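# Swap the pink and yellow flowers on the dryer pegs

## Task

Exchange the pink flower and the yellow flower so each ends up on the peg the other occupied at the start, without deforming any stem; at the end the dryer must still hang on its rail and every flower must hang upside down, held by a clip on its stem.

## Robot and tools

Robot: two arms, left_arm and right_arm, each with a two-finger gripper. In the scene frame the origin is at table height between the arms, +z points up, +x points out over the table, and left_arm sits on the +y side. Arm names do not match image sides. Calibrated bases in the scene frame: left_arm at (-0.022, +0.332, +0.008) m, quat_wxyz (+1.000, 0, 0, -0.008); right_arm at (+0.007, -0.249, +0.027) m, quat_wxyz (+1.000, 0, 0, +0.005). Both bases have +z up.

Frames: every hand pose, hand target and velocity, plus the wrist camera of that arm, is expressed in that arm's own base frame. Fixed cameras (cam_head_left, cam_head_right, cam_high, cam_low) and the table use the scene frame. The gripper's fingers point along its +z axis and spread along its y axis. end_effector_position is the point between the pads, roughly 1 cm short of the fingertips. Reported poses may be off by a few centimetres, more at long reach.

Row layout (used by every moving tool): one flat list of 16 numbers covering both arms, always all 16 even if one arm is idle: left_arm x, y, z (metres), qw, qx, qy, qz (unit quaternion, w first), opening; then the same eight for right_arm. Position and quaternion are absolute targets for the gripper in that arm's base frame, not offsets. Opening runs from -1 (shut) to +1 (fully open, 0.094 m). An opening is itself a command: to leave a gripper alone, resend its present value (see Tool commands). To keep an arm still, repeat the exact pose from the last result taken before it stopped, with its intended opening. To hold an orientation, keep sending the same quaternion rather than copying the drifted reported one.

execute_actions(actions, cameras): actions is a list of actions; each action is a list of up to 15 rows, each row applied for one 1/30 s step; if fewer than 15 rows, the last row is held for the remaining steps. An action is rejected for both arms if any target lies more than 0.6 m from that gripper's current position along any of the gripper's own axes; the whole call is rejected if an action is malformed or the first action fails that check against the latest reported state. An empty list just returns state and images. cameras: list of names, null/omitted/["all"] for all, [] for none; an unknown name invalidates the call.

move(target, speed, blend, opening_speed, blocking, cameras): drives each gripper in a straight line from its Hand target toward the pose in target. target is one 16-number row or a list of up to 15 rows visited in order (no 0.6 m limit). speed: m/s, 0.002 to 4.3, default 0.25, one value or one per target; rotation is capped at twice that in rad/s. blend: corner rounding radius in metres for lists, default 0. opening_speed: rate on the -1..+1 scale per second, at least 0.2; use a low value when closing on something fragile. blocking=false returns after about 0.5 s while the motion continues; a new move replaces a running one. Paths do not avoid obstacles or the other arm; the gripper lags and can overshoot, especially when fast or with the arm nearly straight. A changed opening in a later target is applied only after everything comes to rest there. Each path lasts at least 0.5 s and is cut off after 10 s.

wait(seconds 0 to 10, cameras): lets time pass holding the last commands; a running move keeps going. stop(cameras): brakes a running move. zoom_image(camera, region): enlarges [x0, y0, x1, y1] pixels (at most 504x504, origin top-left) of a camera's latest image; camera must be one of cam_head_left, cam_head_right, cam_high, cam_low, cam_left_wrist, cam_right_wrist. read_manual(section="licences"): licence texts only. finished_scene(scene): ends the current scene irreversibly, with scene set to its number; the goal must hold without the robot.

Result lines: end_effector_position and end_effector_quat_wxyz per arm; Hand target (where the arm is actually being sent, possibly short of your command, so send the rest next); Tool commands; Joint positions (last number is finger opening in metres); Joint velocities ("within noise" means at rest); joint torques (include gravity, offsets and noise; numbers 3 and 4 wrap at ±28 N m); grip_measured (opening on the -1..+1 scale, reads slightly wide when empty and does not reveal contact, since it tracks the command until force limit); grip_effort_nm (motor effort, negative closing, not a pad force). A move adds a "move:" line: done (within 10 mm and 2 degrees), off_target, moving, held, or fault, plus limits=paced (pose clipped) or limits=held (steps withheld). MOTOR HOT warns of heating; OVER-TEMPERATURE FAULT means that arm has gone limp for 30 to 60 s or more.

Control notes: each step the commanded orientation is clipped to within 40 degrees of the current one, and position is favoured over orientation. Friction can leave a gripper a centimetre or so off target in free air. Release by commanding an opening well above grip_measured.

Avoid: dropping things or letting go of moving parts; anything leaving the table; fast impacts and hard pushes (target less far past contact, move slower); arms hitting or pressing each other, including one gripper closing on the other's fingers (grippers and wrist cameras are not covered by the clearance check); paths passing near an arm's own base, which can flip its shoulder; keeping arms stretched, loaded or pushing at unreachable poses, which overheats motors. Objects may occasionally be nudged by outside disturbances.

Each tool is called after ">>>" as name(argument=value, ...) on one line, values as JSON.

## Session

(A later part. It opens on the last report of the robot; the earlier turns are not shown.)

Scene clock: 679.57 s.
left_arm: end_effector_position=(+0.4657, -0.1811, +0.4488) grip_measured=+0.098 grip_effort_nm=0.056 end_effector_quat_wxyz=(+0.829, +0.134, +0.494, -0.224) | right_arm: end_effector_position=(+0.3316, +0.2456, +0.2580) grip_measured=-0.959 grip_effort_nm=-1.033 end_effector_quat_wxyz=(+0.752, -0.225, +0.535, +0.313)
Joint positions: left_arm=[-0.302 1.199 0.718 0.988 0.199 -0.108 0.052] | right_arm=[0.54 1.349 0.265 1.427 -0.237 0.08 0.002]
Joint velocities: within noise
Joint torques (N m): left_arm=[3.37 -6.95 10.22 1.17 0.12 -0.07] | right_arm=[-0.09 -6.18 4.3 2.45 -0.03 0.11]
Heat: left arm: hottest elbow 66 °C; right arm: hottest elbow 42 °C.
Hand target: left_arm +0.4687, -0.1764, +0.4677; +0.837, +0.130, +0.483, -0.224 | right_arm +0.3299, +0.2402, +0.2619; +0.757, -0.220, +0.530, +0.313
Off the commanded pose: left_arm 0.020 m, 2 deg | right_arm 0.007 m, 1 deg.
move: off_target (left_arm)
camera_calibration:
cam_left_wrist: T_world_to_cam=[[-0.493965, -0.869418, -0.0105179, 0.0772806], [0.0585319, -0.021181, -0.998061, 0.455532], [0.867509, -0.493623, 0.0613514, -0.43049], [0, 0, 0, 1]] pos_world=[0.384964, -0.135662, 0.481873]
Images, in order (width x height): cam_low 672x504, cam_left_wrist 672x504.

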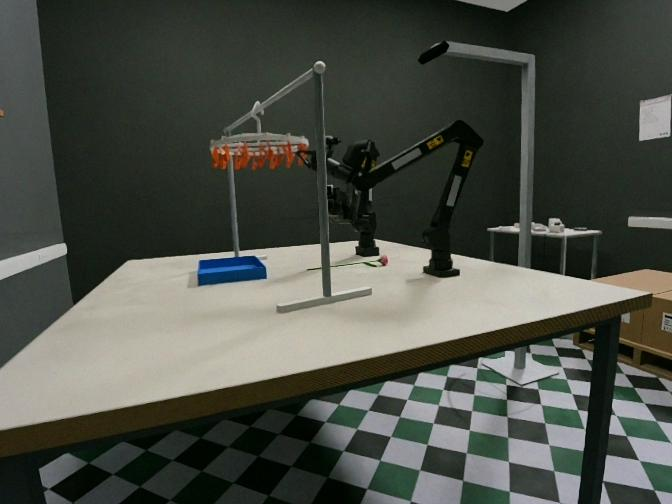

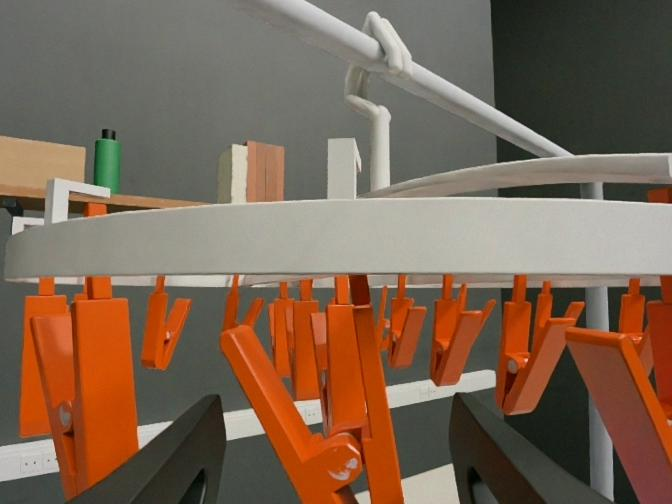

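>>> move(target=[0.470,-0.1745,0.478,0.8365,0.1294,0.4830,-0.2241,0.1,0.33,0.24,0.262,0.757,-0.2195,0.53,0.3135,-1.0], speed=0.03, cameras=["cam_left_wrist"])

Scene clock: 682.23 s.
left_arm: end_effector_position=(+0.4681, -0.1799, +0.4447) grip_measured=+0.098 grip_effort_nm=0.051 end_effector_quat_wxyz=(+0.823, +0.134, +0.505, -0.224) | right_arm: end_effector_position=(+0.3316, +0.2456, +0.2580) grip_measured=-0.959 grip_effort_nm=-1.028 end_effector_quat_wxyz=(+0.752, -0.225, +0.535, +0.313)
Joint positions: left_arm=[-0.297 1.194 0.718 0.958 0.204 -0.111 0.052] | right_arm=[0.54 1.349 0.265 1.427 -0.237 0.08 0.002]
Joint velocities: within noise
Joint torques (N m): left_arm=[3.49 -7.77 11.32 1.33 0.09 -0.06] | right_arm=[-0.32 -6.18 4.27 2.41 -0.03 0.11]
Heat: left arm: hottest elbow 66 °C; right arm: hottest elbow 42 °C.
Hand target: left_arm +0.4682, -0.1741, +0.4774; +0.837, +0.130, +0.483, -0.224 | right_arm +0.3299, +0.2402, +0.2619; +0.757, -0.220, +0.530, +0.313
Off the commanded pose: left_arm 0.034 m, 3 deg | right_arm 0.007 m, 1 deg.
move: off_target (left_arm)
camera_calibration:
cam_left_wrist: T_world_to_cam=[[-0.494541, -0.869142, -0.00467069, 0.0770735], [0.0338631, -0.0138978, -0.99933, 0.464683], [0.868495, -0.494367, 0.0363049, -0.421145], [0, 0, 0, 1]] pos_world=[0.388142, -0.134754, 0.480021]
Images, in order (width x height): cam_left_wrist 672x504.

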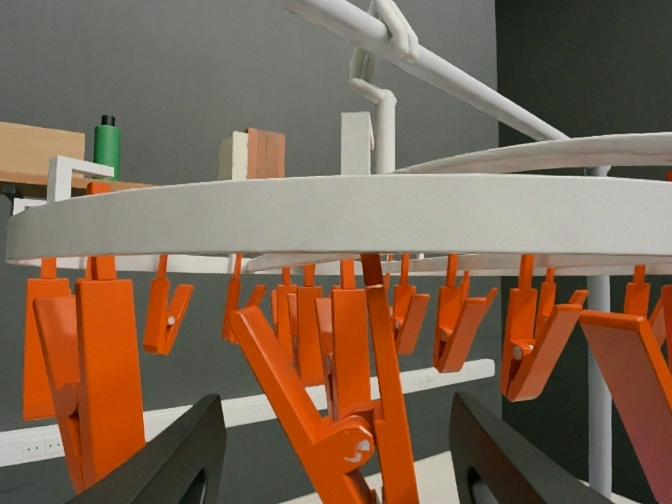

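>>> move(target=[0.468,-0.1735,0.487,0.8365,0.1294,0.4830,-0.2241,0.1,0.33,0.24,0.262,0.757,-0.2195,0.53,0.3135,-1.0], speed=0.02, cameras=["cam_left_wrist"])

Scene clock: 685.33 s.
left_arm: end_effector_position=(+0.4656, -0.1787, +0.4473) grip_measured=+0.098 grip_effort_nm=0.051 end_effector_quat_wxyz=(+0.820, +0.134, +0.510, -0.224) | right_arm: end_effector_position=(+0.3316, +0.2456, +0.2580) grip_measured=-0.959 grip_effort_nm=-1.028 end_effector_quat_wxyz=(+0.752, -0.225, +0.535, +0.313)
Joint positions: left_arm=[-0.295 1.175 0.718 0.928 0.205 -0.112 0.052] | right_arm=[0.54 1.349 0.265 1.427 -0.237 0.08 0.002]
Joint velocities: within noise
Joint torques (N m): left_arm=[3.49 -7.59 12.12 1.29 0.1 -0.06] | right_arm=[-0.32 -6.12 4.27 2.45 -0.04 0.12]
Heat: left arm: hottest elbow 66 °C; right arm: hottest elbow 42 °C.
Hand target: left_arm +0.4656, -0.1729, +0.4860; +0.837, +0.130, +0.483, -0.224 | right_arm +0.3299, +0.2402, +0.2619; +0.757, -0.220, +0.530, +0.313
Off the commanded pose: left_arm 0.040 m, 4 deg | right_arm 0.007 m, 1 deg.
move: off_target (left_arm)
camera_calibration:
cam_left_wrist: T_world_to_cam=[[-0.494764, -0.869025, -0.00214008, 0.0759334], [0.0234679, -0.0108992, -0.999665, 0.472961], [0.868711, -0.494648, 0.0257867, -0.41402], [0, 0, 0, 1]] pos_world=[0.386133, -0.133651, 0.483642]
Images, in order (width x height): cam_left_wrist 672x504.

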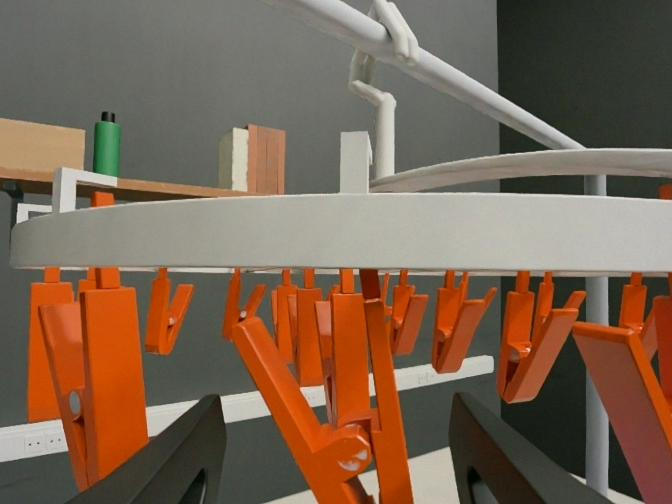

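>>> move(target=[0.468,-0.1735,0.497,0.8365,0.1294,0.4830,-0.2241,0.1,0.33,0.24,0.262,0.757,-0.2195,0.53,0.3135,-1.0], speed=0.02, cameras=["cam_left_wrist"])

Scene clock: 688.47 s.
left_arm: end_effector_position=(+0.4658, -0.1786, +0.4572) grip_measured=+0.098 grip_effort_nm=0.051 end_effector_quat_wxyz=(+0.820, +0.134, +0.509, -0.224) | right_arm: end_effector_position=(+0.3316, +0.2456, +0.2580) grip_measured=-0.959 grip_effort_nm=-1.038 end_effector_quat_wxyz=(+0.752, -0.225, +0.535, +0.313)
Joint positions: left_arm=[-0.295 1.162 0.736 0.898 0.205 -0.112 0.052] | right_arm=[0.54 1.349 0.265 1.427 -0.237 0.08 0.002]
Joint velocities: within noise
Joint torques (N m): left_arm=[3.43 -7.36 12.31 1.32 0.09 -0.06] | right_arm=[-0.26 -6.18 4.27 2.45 -0.04 0.13]
Heat: left arm: hottest elbow 67 °C; right arm: hottest elbow 42 °C.
Hand target: left_arm +0.4655, -0.1729, +0.4962; +0.837, +0.130, +0.483, -0.224 | right_arm +0.3299, +0.2402, +0.2619; +0.757, -0.220, +0.530, +0.313
Off the commanded pose: left_arm 0.040 m, 4 deg | right_arm 0.007 m, 1 deg.
move: off_target (left_arm)
camera_calibration:
cam_left_wrist: T_world_to_cam=[[-0.49488, -0.868959, -0.00218098, 0.0761649], [0.0240957, -0.0112137, -0.999647, 0.482462], [0.868627, -0.494758, 0.0264876, -0.414639], [0, 0, 0, 1]] pos_world=[0.386234, -0.133551, 0.49344]
Images, in order (width x height): cam_left_wrist 672x504.

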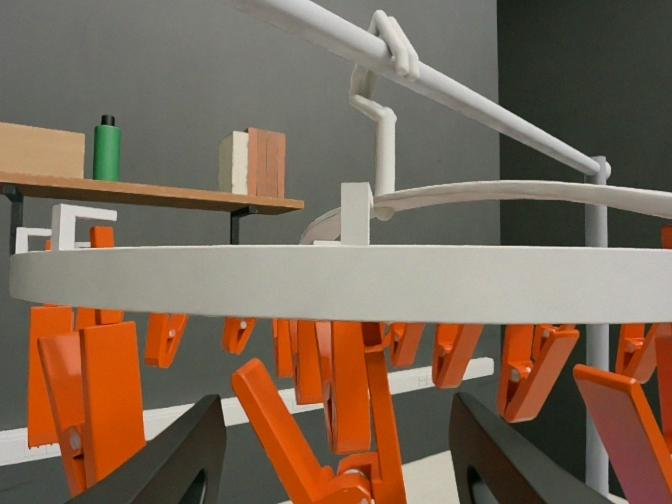

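>>> move(target=[0.468,-0.1735,0.499,0.8365,0.1294,0.4830,-0.2241,-0.35,0.33,0.24,0.262,0.757,-0.2195,0.53,0.3135,-1.0], speed=0.02, opening_speed=0.25, cameras=["cam_left_wrist"])

Scene clock: 693.33 s.
left_arm: end_effector_position=(+0.4655, -0.1784, +0.4576) grip_measured=-0.348 grip_effort_nm=-0.125 end_effector_quat_wxyz=(+0.819, +0.134, +0.511, -0.224) | right_arm: end_effector_position=(+0.3316, +0.2456, +0.2580) grip_measured=-0.959 grip_effort_nm=-1.033 end_effector_quat_wxyz=(+0.752, -0.225, +0.535, +0.313)
Joint positions: left_arm=[-0.295 1.159 0.737 0.891 0.205 -0.113 0.031] | right_arm=[0.54 1.349 0.265 1.427 -0.237 0.08 0.002]
Joint velocities: within noise
Joint torques (N m): left_arm=[3.43 -7.41 12.53 1.33 0.09 -0.05] | right_arm=[-0.44 -6.24 4.25 2.47 -0.03 0.12]
Heat: left arm: hottest elbow 68 °C; right arm: hottest elbow 42 °C.
Hand target: left_arm +0.4652, -0.1727, +0.4982; +0.837, +0.130, +0.483, -0.224 | right_arm +0.3299, +0.2402, +0.2619; +0.757, -0.220, +0.530, +0.313
Off the commanded pose: left_arm 0.042 m, 4 deg | right_arm 0.007 m, 1 deg.
move: off_target (left_arm)
camera_calibration:
cam_left_wrist: T_world_to_cam=[[-0.494675, -0.869077, -0.00127065, 0.0757823], [0.0213837, -0.0107099, -0.999714, 0.484322], [0.868815, -0.494561, 0.023882, -0.413092], [0, 0, 0, 1]] pos_world=[0.386031, -0.133251, 0.494146]
Images, in order (width x height): cam_left_wrist 672x504.

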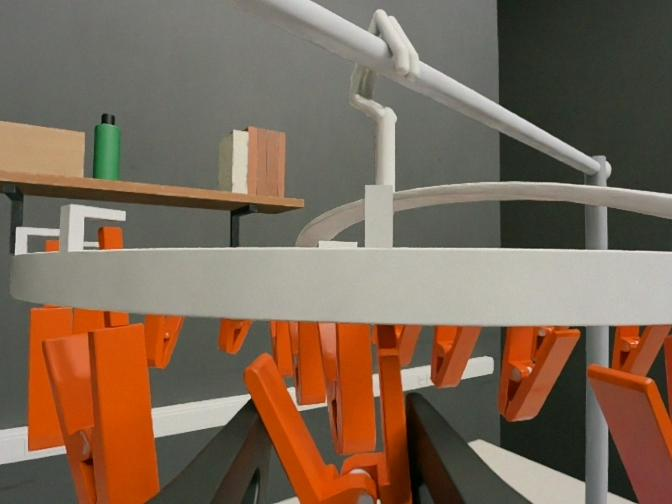

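>>> move(target=[0.468,-0.1735,0.499,0.8365,0.1294,0.4830,-0.2241,-0.8,0.33,0.24,0.262,0.757,-0.2195,0.53,0.3135,-1.0], speed=0.02, opening_speed=0.25, cameras=["cam_left_wrist","cam_right_wrist"])

>>> zoom_image(camera="cam_left_wrist", region=[100, 200, 600, 504])

Scene clock: 697.67 s.
left_arm: end_effector_position=(+0.4652, -0.1782, +0.4598) grip_measured=-0.584 grip_effort_nm=-1.062 end_effector_quat_wxyz=(+0.820, +0.134, +0.509, -0.224) | right_arm: end_effector_position=(+0.3316, +0.2456, +0.2580) grip_measured=-0.959 grip_effort_nm=-1.033 end_effector_quat_wxyz=(+0.752, -0.225, +0.535, +0.313)
Joint positions: left_arm=[-0.295 1.157 0.739 0.891 0.205 -0.113 0.02] | right_arm=[0.54 1.349 0.265 1.427 -0.237 0.08 0.002]
Joint velocities: within noise
Joint torques (N m): left_arm=[3.37 -7.18 12.38 1.33 0.08 -0.06] | right_arm=[-0.15 -6.18 4.27 2.5 -0.04 0.12]
Heat: left arm: hottest elbow 68 °C; right arm: hottest elbow 41 °C.
Hand target: left_arm +0.4655, -0.1728, +0.4980; +0.837, +0.130, +0.483, -0.224 | right_arm +0.3299, +0.2402, +0.2619; +0.757, -0.220, +0.530, +0.313
Off the commanded pose: left_arm 0.040 m, 4 deg | right_arm 0.007 m, 1 deg.
move: off_target (left_arm)
camera_calibration:
cam_left_wrist: T_world_to_cam=[[-0.494682, -0.869071, -0.00220745, 0.0760931], [0.0254142, -0.0119269, -0.999606, 0.484456], [0.868703, -0.494543, 0.0279867, -0.414647], [0, 0, 0, 1]] pos_world=[0.385535, -0.133152, 0.496038]
cam_right_wrist: T_world_to_cam=[[0.71256, -0.701476, 0.0137398, -0.0686782], [-0.0573268, -0.077728, -0.995325, 0.336141], [0.699265, 0.708442, -0.0955993, -0.294294], [0, 0, 0, 1]] pos_world=[0.273997, 0.186441, 0.307379]
Images, in order (width x height): cam_left_wrist 672x504, cam_right_wrist 672x504.

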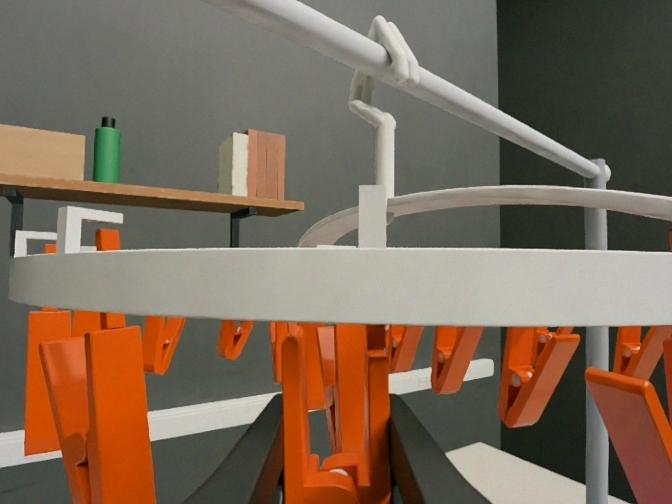

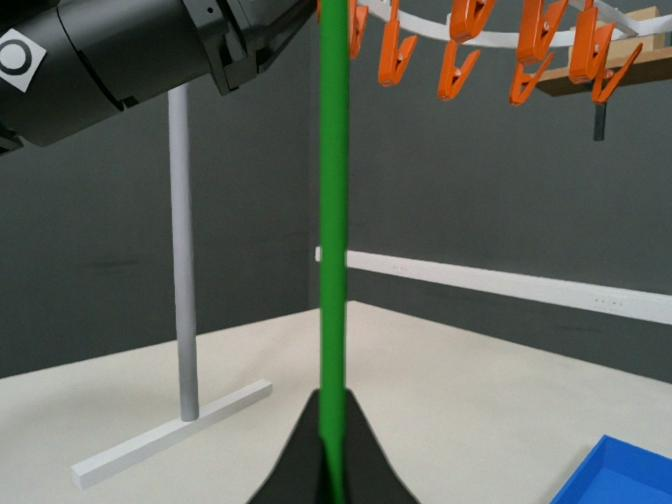

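Scaled by 1.008 from the camera's 672x504 image, which has a finer 960x720 frame.

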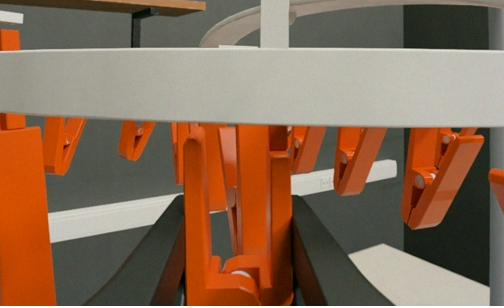

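>>> zoom_image(camera="cam_right_wrist", region=[240, 0, 460, 160])

Scaled by 2.291 from the camera's 672x504 image, which has a finer 960x720 frame.

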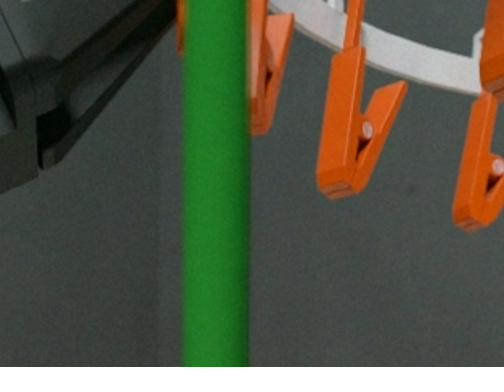

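>>> move(target=[0.468,-0.1735,0.499,0.8365,0.1294,0.4830,-0.2241,-0.8,0.355,0.215,0.225,0.757,-0.2195,0.53,0.3135,-1.0], speed=0.08, cameras=["cam_left_wrist","cam_right_wrist","cam_low"])

>>> zoom_image(camera="cam_right_wrist", region=[200, 0, 460, 200])

>>> zoom_image(camera="cam_low", region=[220, 120, 380, 260])

Scene clock: 713.53 s.
left_arm: end_effector_position=(+0.4652, -0.1782, +0.4598) grip_measured=-0.584 grip_effort_nm=-1.067 end_effector_quat_wxyz=(+0.820, +0.134, +0.509, -0.224) | right_arm: end_effector_position=(+0.3536, +0.2187, +0.2263) grip_measured=-0.959 grip_effort_nm=-1.033 end_effector_quat_wxyz=(+0.746, -0.231, +0.546, +0.305)
Joint positions: left_arm=[-0.295 1.157 0.739 0.891 0.205 -0.113 0.02] | right_arm=[0.408 1.504 0.265 1.563 -0.362 0.106 0.002]
Joint velocities: within noise
Joint torques (N m): left_arm=[3.43 -7.18 12.4 1.33 0.09 -0.05] | right_arm=[-0.15 -5.36 3.64 2.55 -0.02 0.17]
Heat: left arm: hottest elbow 68 °C; right arm: hottest elbow 41 °C.
Hand target: left_arm +0.4655, -0.1728, +0.4980; +0.837, +0.130, +0.483, -0.224 | right_arm +0.3549, +0.2151, +0.2255; +0.746, -0.225, +0.546, +0.308
Off the commanded pose: left_arm 0.040 m, 4 deg | right_arm 0.004 m, 3 deg.
joint sent to its limit (right arm) — joint 4 (wrist pitch), upper limit. The joint targets still meet the commanded pose.
move: off_target (left_arm, right_arm)
camera_calibration:
cam_left_wrist: T_world_to_cam=[[-0.494682, -0.869071, -0.00220745, 0.0760931], [0.0254142, -0.0119269, -0.999606, 0.484456], [0.868703, -0.494543, 0.0279867, -0.414647], [0, 0, 0, 1]] pos_world=[0.385535, -0.133152, 0.496038]
cam_right_wrist: T_world_to_cam=[[0.708381, -0.705496, 0.021712, -0.102248], [-0.0735466, -0.104371, -0.991815, 0.314538], [0.701988, 0.700986, -0.125821, -0.286237], [0, 0, 0, 1]] pos_world=[0.296499, 0.161341, 0.278169]
Images, in order (width x height): cam_low 672x504, cam_left_wrist 672x504, cam_right_wrist 672x504.

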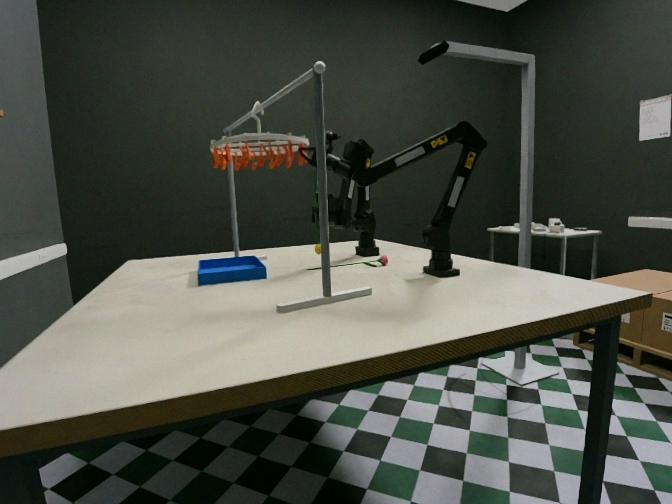

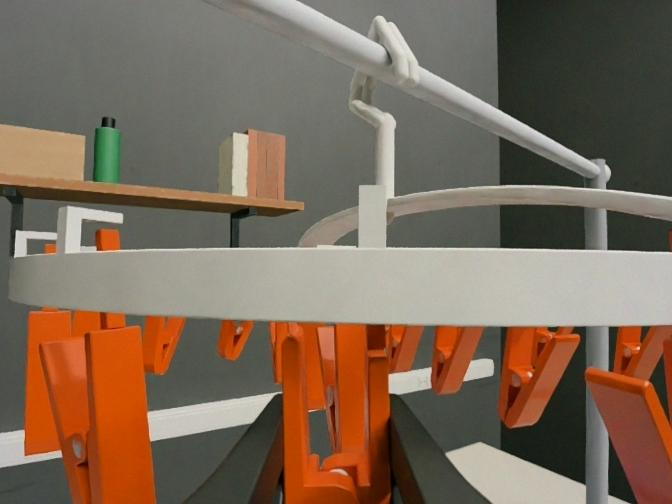

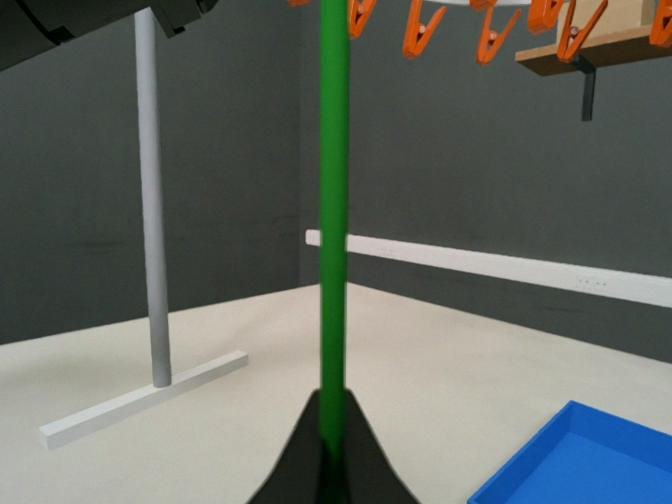

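Scaled by 1.938 from the camera's 672x504 image, which has a finer 960x720 frame.

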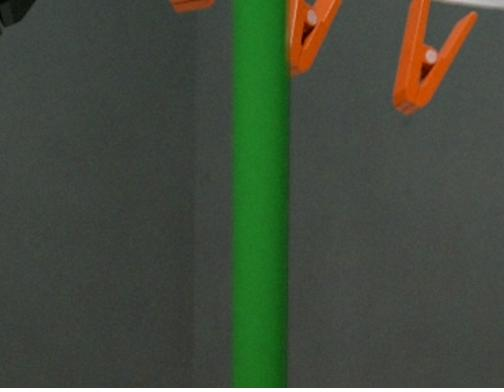

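Scaled by 3.150 from the camera's 672x504 image, which has a finer 960x720 frame.

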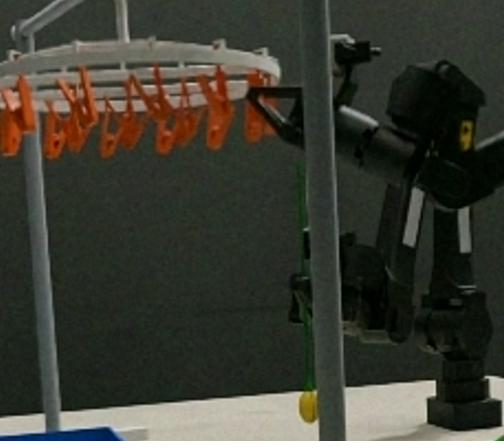

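>>> zoom_image(camera="cam_low", region=[280, 120, 340, 200])

Scaled by 6.300 from the camera's 672x504 image, which has a finer 960x720 frame.

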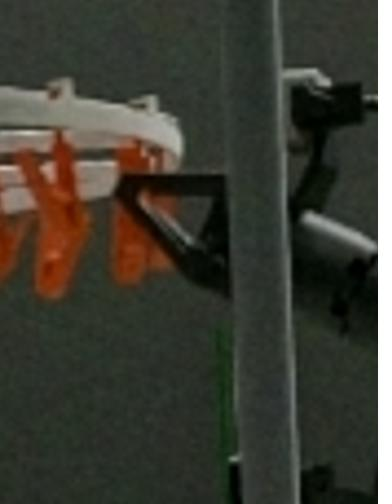

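>>> move(target=[[0.468,-0.1735,0.499,0.8365,0.1294,0.4830,-0.2241,-0.8,0.40,0.30,0.218,0.757,-0.2195,0.53,0.3135,-1.0],[0.468,-0.1735,0.499,0.8365,0.1294,0.4830,-0.2241,-0.8,0.436,0.341,0.222,0.757,-0.2195,0.53,0.3135,-1.0]], speed=0.08, cameras=["cam_left_wrist","cam_right_wrist","cam_low","cam_head_right"])

>>> zoom_image(camera="cam_low", region=[280, 120, 340, 200])

Scene clock: 742.83 s.
left_arm: end_effector_position=(+0.4652, -0.1782, +0.4598) grip_measured=-0.584 grip_effort_nm=-1.062 end_effector_quat_wxyz=(+0.820, +0.134, +0.509, -0.224) | right_arm: end_effector_position=(+0.4294, +0.3305, +0.2182) grip_measured=-0.959 grip_effort_nm=-1.028 end_effector_quat_wxyz=(+0.752, -0.215, +0.537, +0.316)
Joint positions: left_arm=[-0.295 1.157 0.739 0.891 0.205 -0.113 0.02] | right_arm=[0.606 1.768 0.597 1.512 -0.162 0.075 0.002]
Joint velocities: within noise
Joint torques (N m): left_arm=[3.43 -7.18 12.4 1.32 0.08 -0.05] | right_arm=[1.38 -11.4 6.75 1.47 0.12 -0.12]
Heat: left arm: hottest elbow 69 °C; right arm: hottest elbow 40 °C.
Hand target: left_arm +0.4655, -0.1728, +0.4980; +0.837, +0.130, +0.483, -0.224 | right_arm +0.4355, +0.3408, +0.2220; +0.757, -0.219, +0.530, +0.313
Off the commanded pose: left_arm 0.040 m, 4 deg | right_arm 0.013 m, 1 deg.
move: off_target (left_arm, right_arm)
camera_calibration:
cam_left_wrist: T_world_to_cam=[[-0.494682, -0.869071, -0.00220745, 0.0760931], [0.0254142, -0.0119269, -0.999606, 0.484456], [0.868703, -0.494543, 0.0279867, -0.414647], [0, 0, 0, 1]] pos_world=[0.385535, -0.133152, 0.496038]
cam_right_wrist: T_world_to_cam=[[0.707149, -0.707038, -0.00617013, -0.0697116], [-0.0689272, -0.0602479, -0.995801, 0.307986], [0.703697, 0.704605, -0.0913383, -0.428127], [0, 0, 0, 1]] pos_world=[0.371797, 0.270927, 0.267159]
Images, in order (width x height): cam_head_right 672x504, cam_low 672x504, cam_left_wrist 672x504, cam_right_wrist 672x504.

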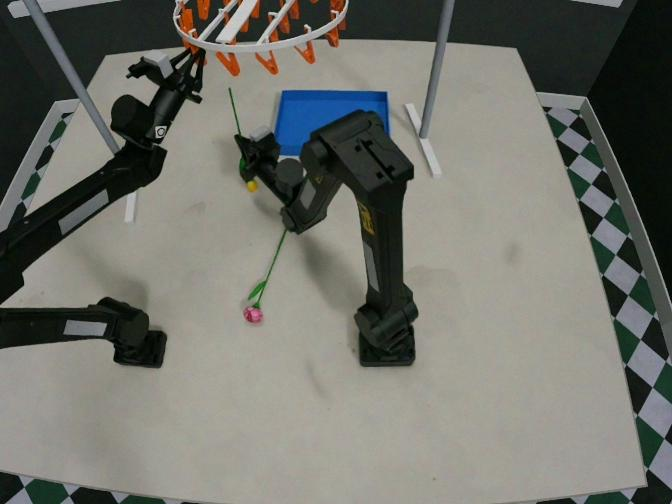

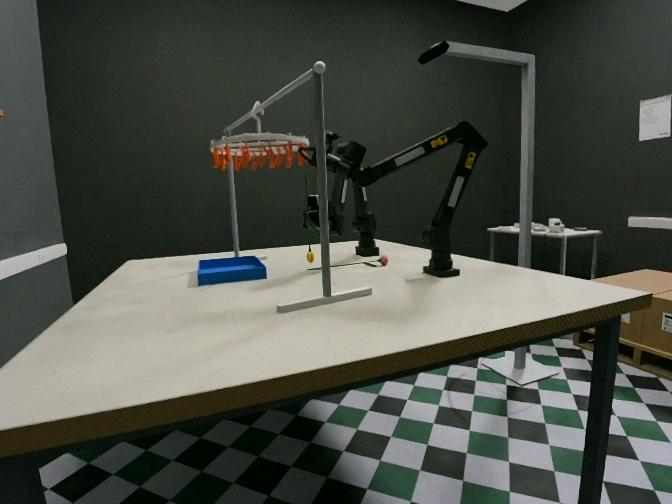

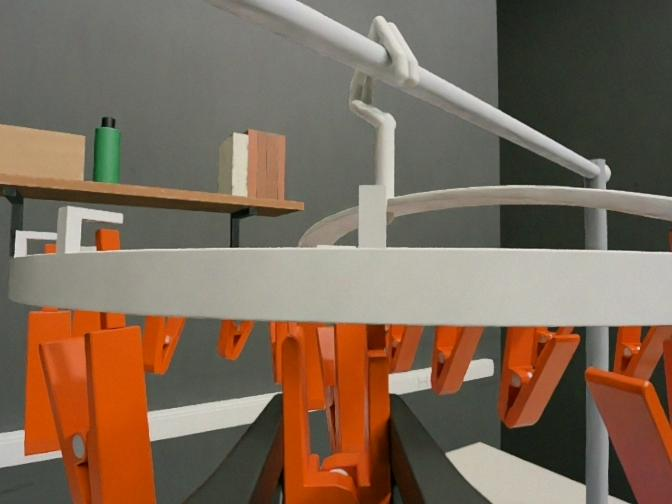

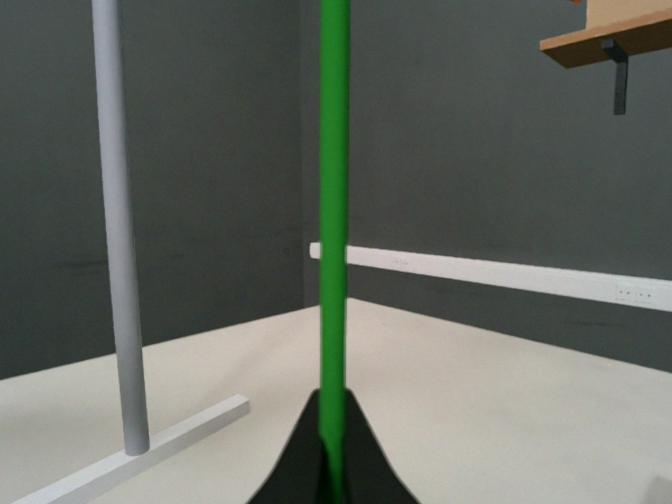

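Scaled by 6.300 from the camera's 672x504 image, which has a finer 960x720 frame.

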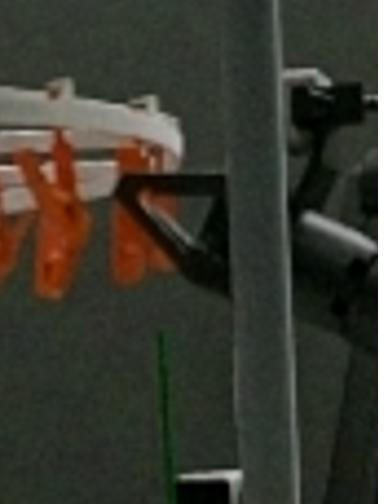

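>>> zoom_image(camera="cam_head_right", region=[150, 20, 290, 140])

>>> zoom_image(camera="cam_head_right", region=[170, 20, 220, 80])

Scaled by 3.600 from the camera's 672x504 image, which has a finer 960x720 frame.

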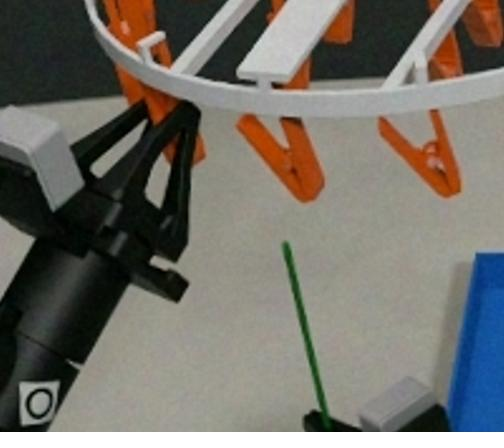

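Scaled by 8.400 from the camera's 672x504 image, which has a finer 960x720 frame.

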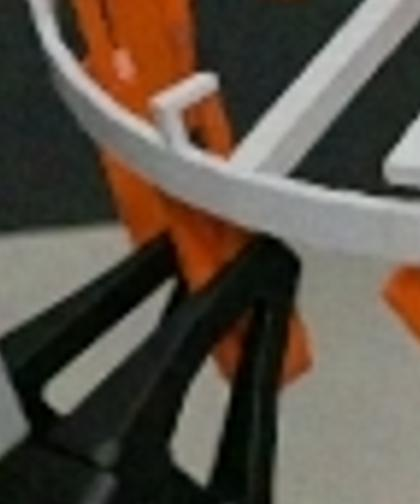

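>>> move(target=[0.468,-0.1735,0.499,0.8365,0.1294,0.4830,-0.2241,-0.8,0.462,0.378,0.226,0.757,-0.2195,0.53,0.3135,-1.0], speed=0.06, cameras=["cam_right_wrist","cam_low","cam_head_right","cam_head_left"])

>>> zoom_image(camera="cam_low", region=[280, 120, 340, 200])

>>> zoom_image(camera="cam_head_right", region=[160, 20, 260, 100])

>>> zoom_image(camera="cam_head_left", region=[200, 10, 340, 130])

Scene clock: 786.57 s.
left_arm: end_effector_position=(+0.4650, -0.1782, +0.4600) grip_measured=-0.584 grip_effort_nm=-1.067 end_effector_quat_wxyz=(+0.820, +0.134, +0.509, -0.224) | right_arm: end_effector_position=(+0.4554, +0.3664, +0.2213) grip_measured=-0.959 grip_effort_nm=-1.033 end_effector_quat_wxyz=(+0.751, -0.215, +0.538, +0.316)
Joint positions: left_arm=[-0.295 1.157 0.739 0.891 0.205 -0.113 0.02] | right_arm=[0.64 1.818 0.717 1.439 -0.129 0.063 0.002]
Joint velocities: within noise
Joint torques (N m): left_arm=[3.43 -7.12 12.4 1.33 0.08 -0.05] | right_arm=[1.38 -13.16 7.47 1.5 0.12 -0.11]
Heat: left arm: hottest elbow 71 °C; right arm: hottest elbow 40 °C.
Hand target: left_arm +0.4654, -0.1728, +0.4982; +0.837, +0.130, +0.483, -0.224 | right_arm +0.4613, +0.3777, +0.2260; +0.757, -0.219, +0.530, +0.314
Off the commanded pose: left_arm 0.039 m, 4 deg | right_arm 0.014 m, 1 deg.
move: off_target (left_arm, right_arm)
camera_calibration:
cam_right_wrist: T_world_to_cam=[[0.707334, -0.706852, -0.00626846, -0.0627985], [-0.0704601, -0.061679, -0.995606, 0.316236], [0.703359, 0.704667, -0.0934325, -0.470877], [0, 0, 0, 1]] pos_world=[0.397897, 0.306928, 0.270457]
Images, in order (width x height): cam_head_left 672x504, cam_head_right 672x504, cam_low 672x504, cam_right_wrist 672x504.

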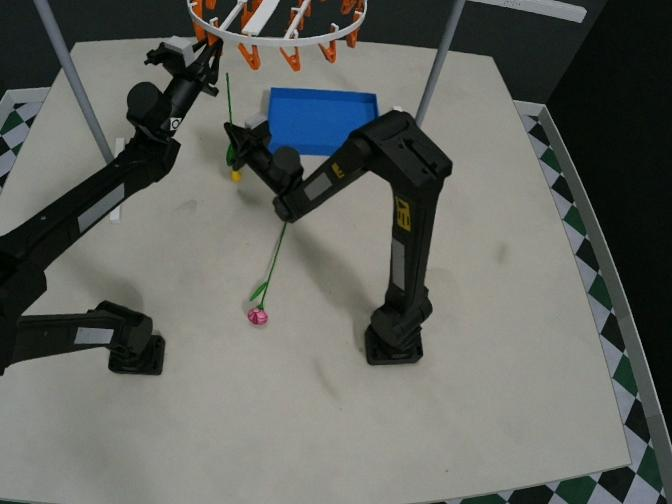

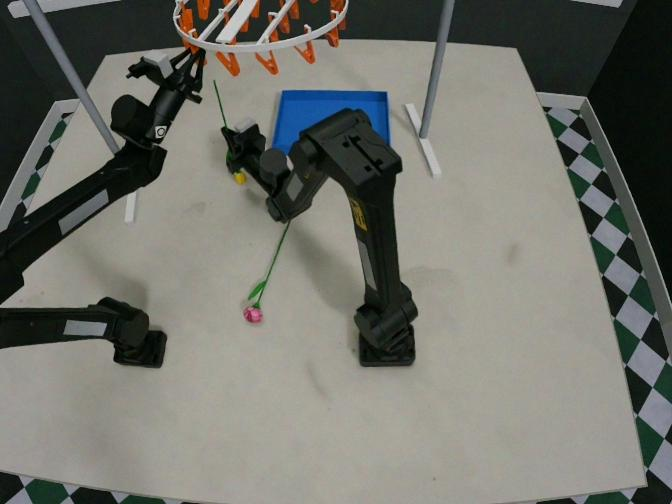

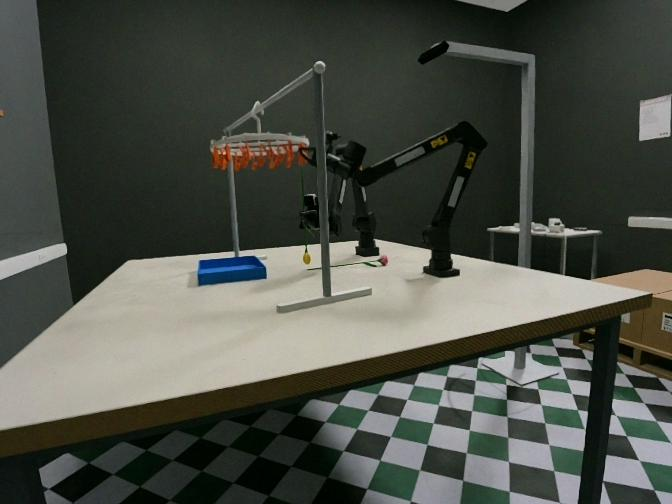

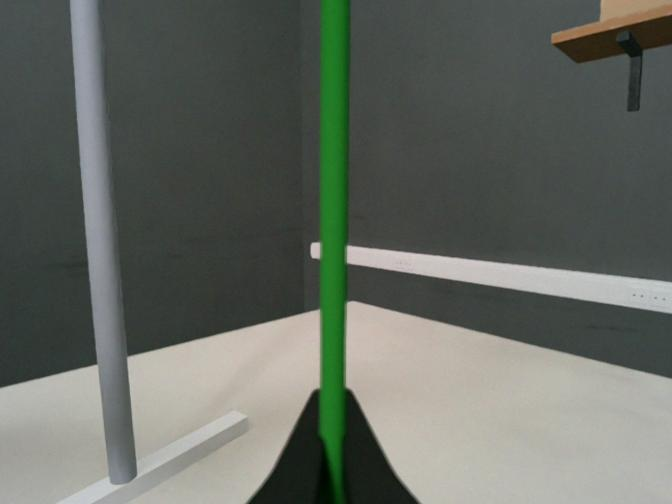

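Scaled by 6.300 from the camera's 672x504 image, which has a finer 960x720 frame.

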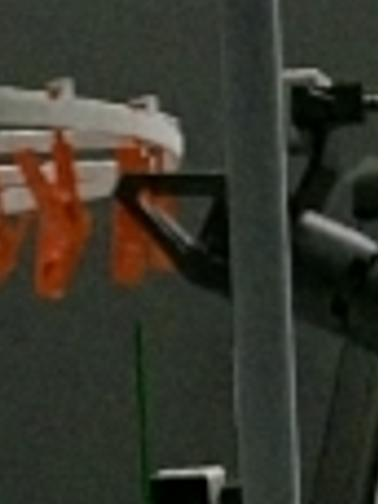

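Scaled by 5.040 from the camera's 672x504 image, which has a finer 960x720 frame.

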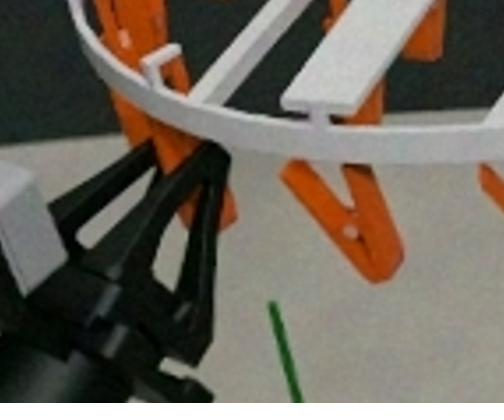

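Scaled by 3.600 from the camera's 672x504 image, which has a finer 960x720 frame.

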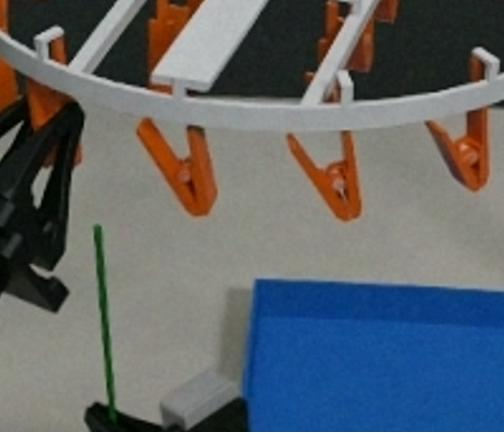

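>>> zoom_image(camera="cam_head_left", region=[195, 20, 245, 80])

>>> zoom_image(camera="cam_head_right", region=[180, 40, 230, 90])

>>> zoom_image(camera="cam_low", region=[280, 130, 320, 180])

Scaled by 8.400 from the camera's 672x504 image, which has a finer 960x720 frame.

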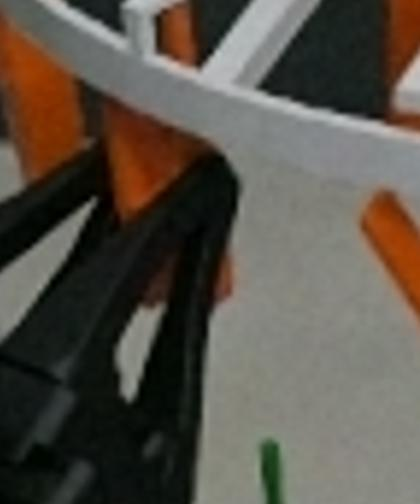

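Scaled by 10.080 from the camera's 672x504 image, which has a finer 960x720 frame.

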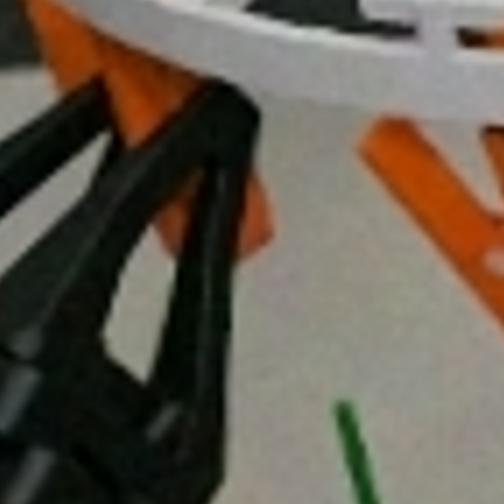

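Scaled by 10.080 from the camera's 672x504 image, which has a finer 960x720 frame.

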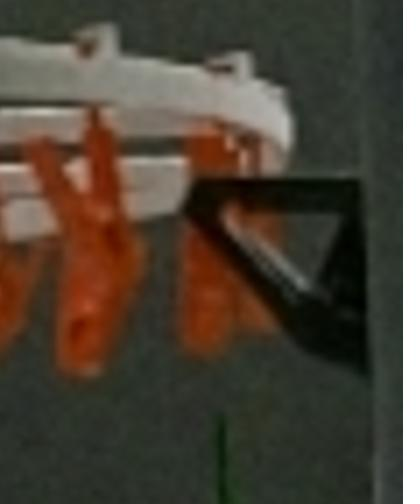

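>>> move(target=[[0.468,-0.1735,0.499,0.8365,0.1294,0.4830,-0.2241,-0.8,0.44,0.33,0.215,0.757,-0.2195,0.53,0.3135,-1.0],[0.468,-0.1735,0.499,0.8365,0.1294,0.4830,-0.2241,-0.8,0.436,0.20,0.215,0.65,-0.3492,0.4987,0.4551,-1.0]], speed=0.1, blend=0.02, cameras=["cam_right_wrist","cam_low"])

>>> zoom_image(camera="cam_right_wrist", region=[180, 0, 430, 180])

Scene clock: 823.73 s.
left_arm: end_effector_position=(+0.4650, -0.1782, +0.4600) grip_measured=-0.584 grip_effort_nm=-1.067 end_effector_quat_wxyz=(+0.820, +0.134, +0.509, -0.224) | right_arm: end_effector_position=(+0.4315, +0.2032, +0.2028) grip_measured=-0.959 grip_effort_nm=-1.033 end_effector_quat_wxyz=(+0.631, -0.353, +0.527, +0.447)
Joint positions: left_arm=[-0.295 1.157 0.739 0.891 0.205 -0.113 0.02] | right_arm=[0.124 1.746 0.581 1.565 -1.046 0.378 0.002]
Joint velocities: within noise
Joint torques (N m): left_arm=[3.43 -7.12 12.38 1.33 0.08 -0.05] | right_arm=[-0.15 -12.92 5.33 2.15 0.13 0.17]
Heat: left arm: hottest elbow 73 °C; right arm: hottest elbow 43 °C.
Hand target: left_arm +0.4654, -0.1728, +0.4982; +0.837, +0.130, +0.483, -0.224 | right_arm +0.4359, +0.2002, +0.2152; +0.641, -0.355, +0.516, +0.443
Off the commanded pose: left_arm 0.039 m, 4 deg | right_arm 0.013 m, 4 deg.
joint sent to its limit (right arm) — joint 4 (wrist pitch), upper limit. The joint targets are off in orientation, not in position.
move: off_target (left_arm, right_arm)
camera_calibration:
cam_right_wrist: T_world_to_cam=[[0.937027, -0.348871, -0.0164209, -0.331188], [-0.0951886, -0.209863, -0.973086, 0.322272], [0.336036, 0.913371, -0.229856, -0.197113], [0, 0, 0, 1]] pos_world=[0.407246, 0.132128, 0.262852]
Images, in order (width x height): cam_low 672x504, cam_right_wrist 672x504.

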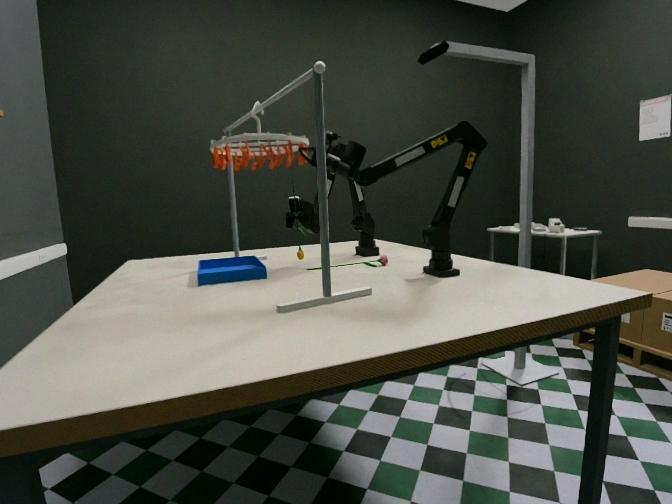

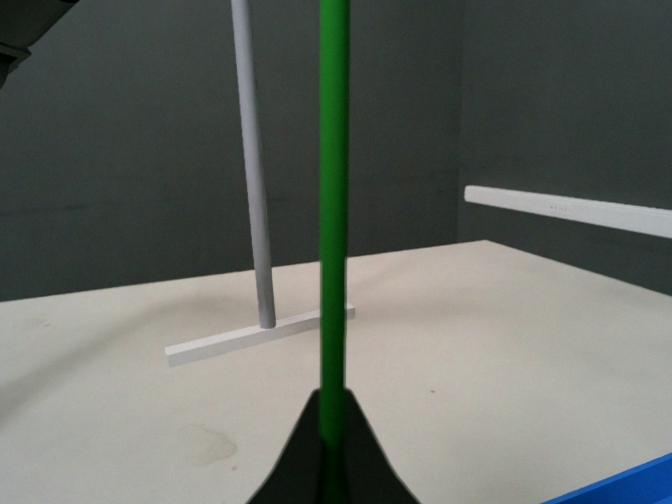

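Scaled by 2.016 from the camera's 672x504 image, which has a finer 960x720 frame.

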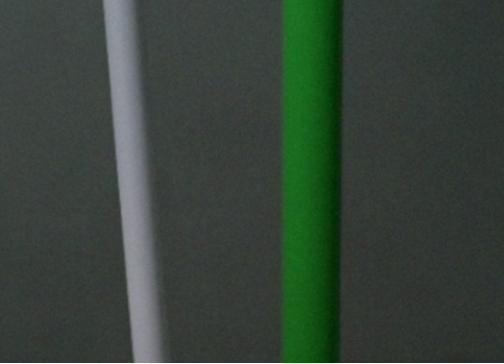

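>>> move(target=[0.468,-0.1735,0.499,0.8365,0.1294,0.4830,-0.2241,-0.8,0.385,0.065,0.25,0.65,-0.3492,0.4987,0.4551,-1.0], speed=0.1, cameras=["cam_right_wrist"])

>>> zoom_image(camera="cam_right_wrist", region=[180, 0, 430, 180])

Scene clock: 831.17 s.
left_arm: end_effector_position=(+0.4650, -0.1782, +0.4600) grip_measured=-0.584 grip_effort_nm=-1.062 end_effector_quat_wxyz=(+0.820, +0.134, +0.509, -0.224) | right_arm: end_effector_position=(+0.3887, +0.0682, +0.2485) grip_measured=-0.959 grip_effort_nm=-1.033 end_effector_quat_wxyz=(+0.625, -0.355, +0.566, +0.404)
Joint positions: left_arm=[-0.295 1.157 0.739 0.891 0.205 -0.113 0.02] | right_arm=[-0.266 1.494 0.489 1.567 -1.37 0.566 0.002]
Joint velocities: within noise
Joint torques (N m): left_arm=[3.49 -7.12 12.38 1.32 0.08 -0.05] | right_arm=[-0.09 -9.11 4.33 1.69 0.3 0.18]
Heat: left arm: hottest elbow 73 °C; right arm: hottest elbow 42 °C.
Hand target: left_arm +0.4655, -0.1728, +0.4981; +0.837, +0.130, +0.483, -0.224 | right_arm +0.3853, +0.0655, +0.2501; +0.626, -0.352, +0.567, +0.402
Off the commanded pose: left_arm 0.039 m, 4 deg | right_arm 0.005 m, 10 deg.
joint sent to its limit (right arm) — joint 4 (wrist pitch), upper limit. The joint targets are off in orientation, not in position.
move: off_target (left_arm, right_arm)
camera_calibration:
cam_right_wrist: T_world_to_cam=[[0.908668, -0.417501, -0.00403567, -0.324828], [-0.135492, -0.285721, -0.948686, 0.349141], [0.394924, 0.862587, -0.316193, -0.0468351], [0, 0, 0, 1]] pos_world=[0.360963, 0.00454024, 0.315105]
Images, in order (width x height): cam_right_wrist 672x504.

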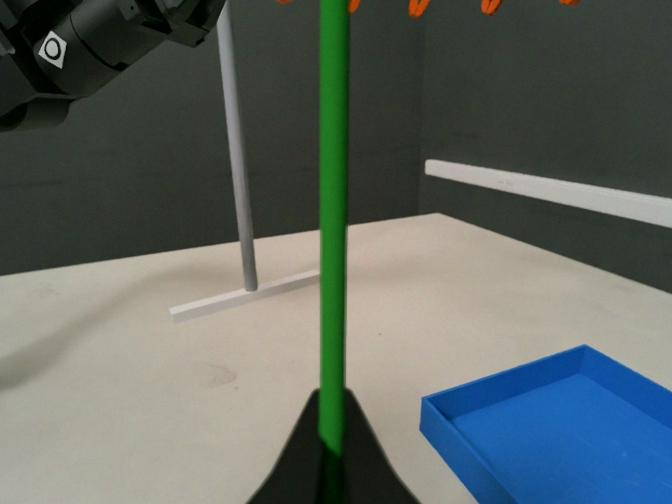

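Scaled by 2.016 from the camera's 672x504 image, which has a finer 960x720 frame.

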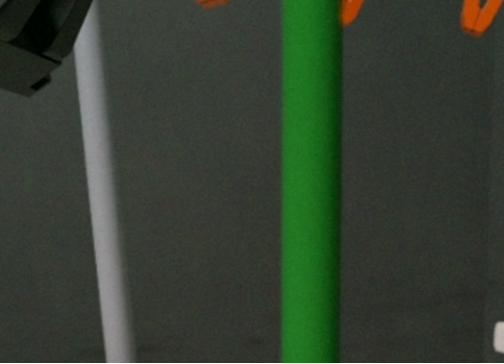

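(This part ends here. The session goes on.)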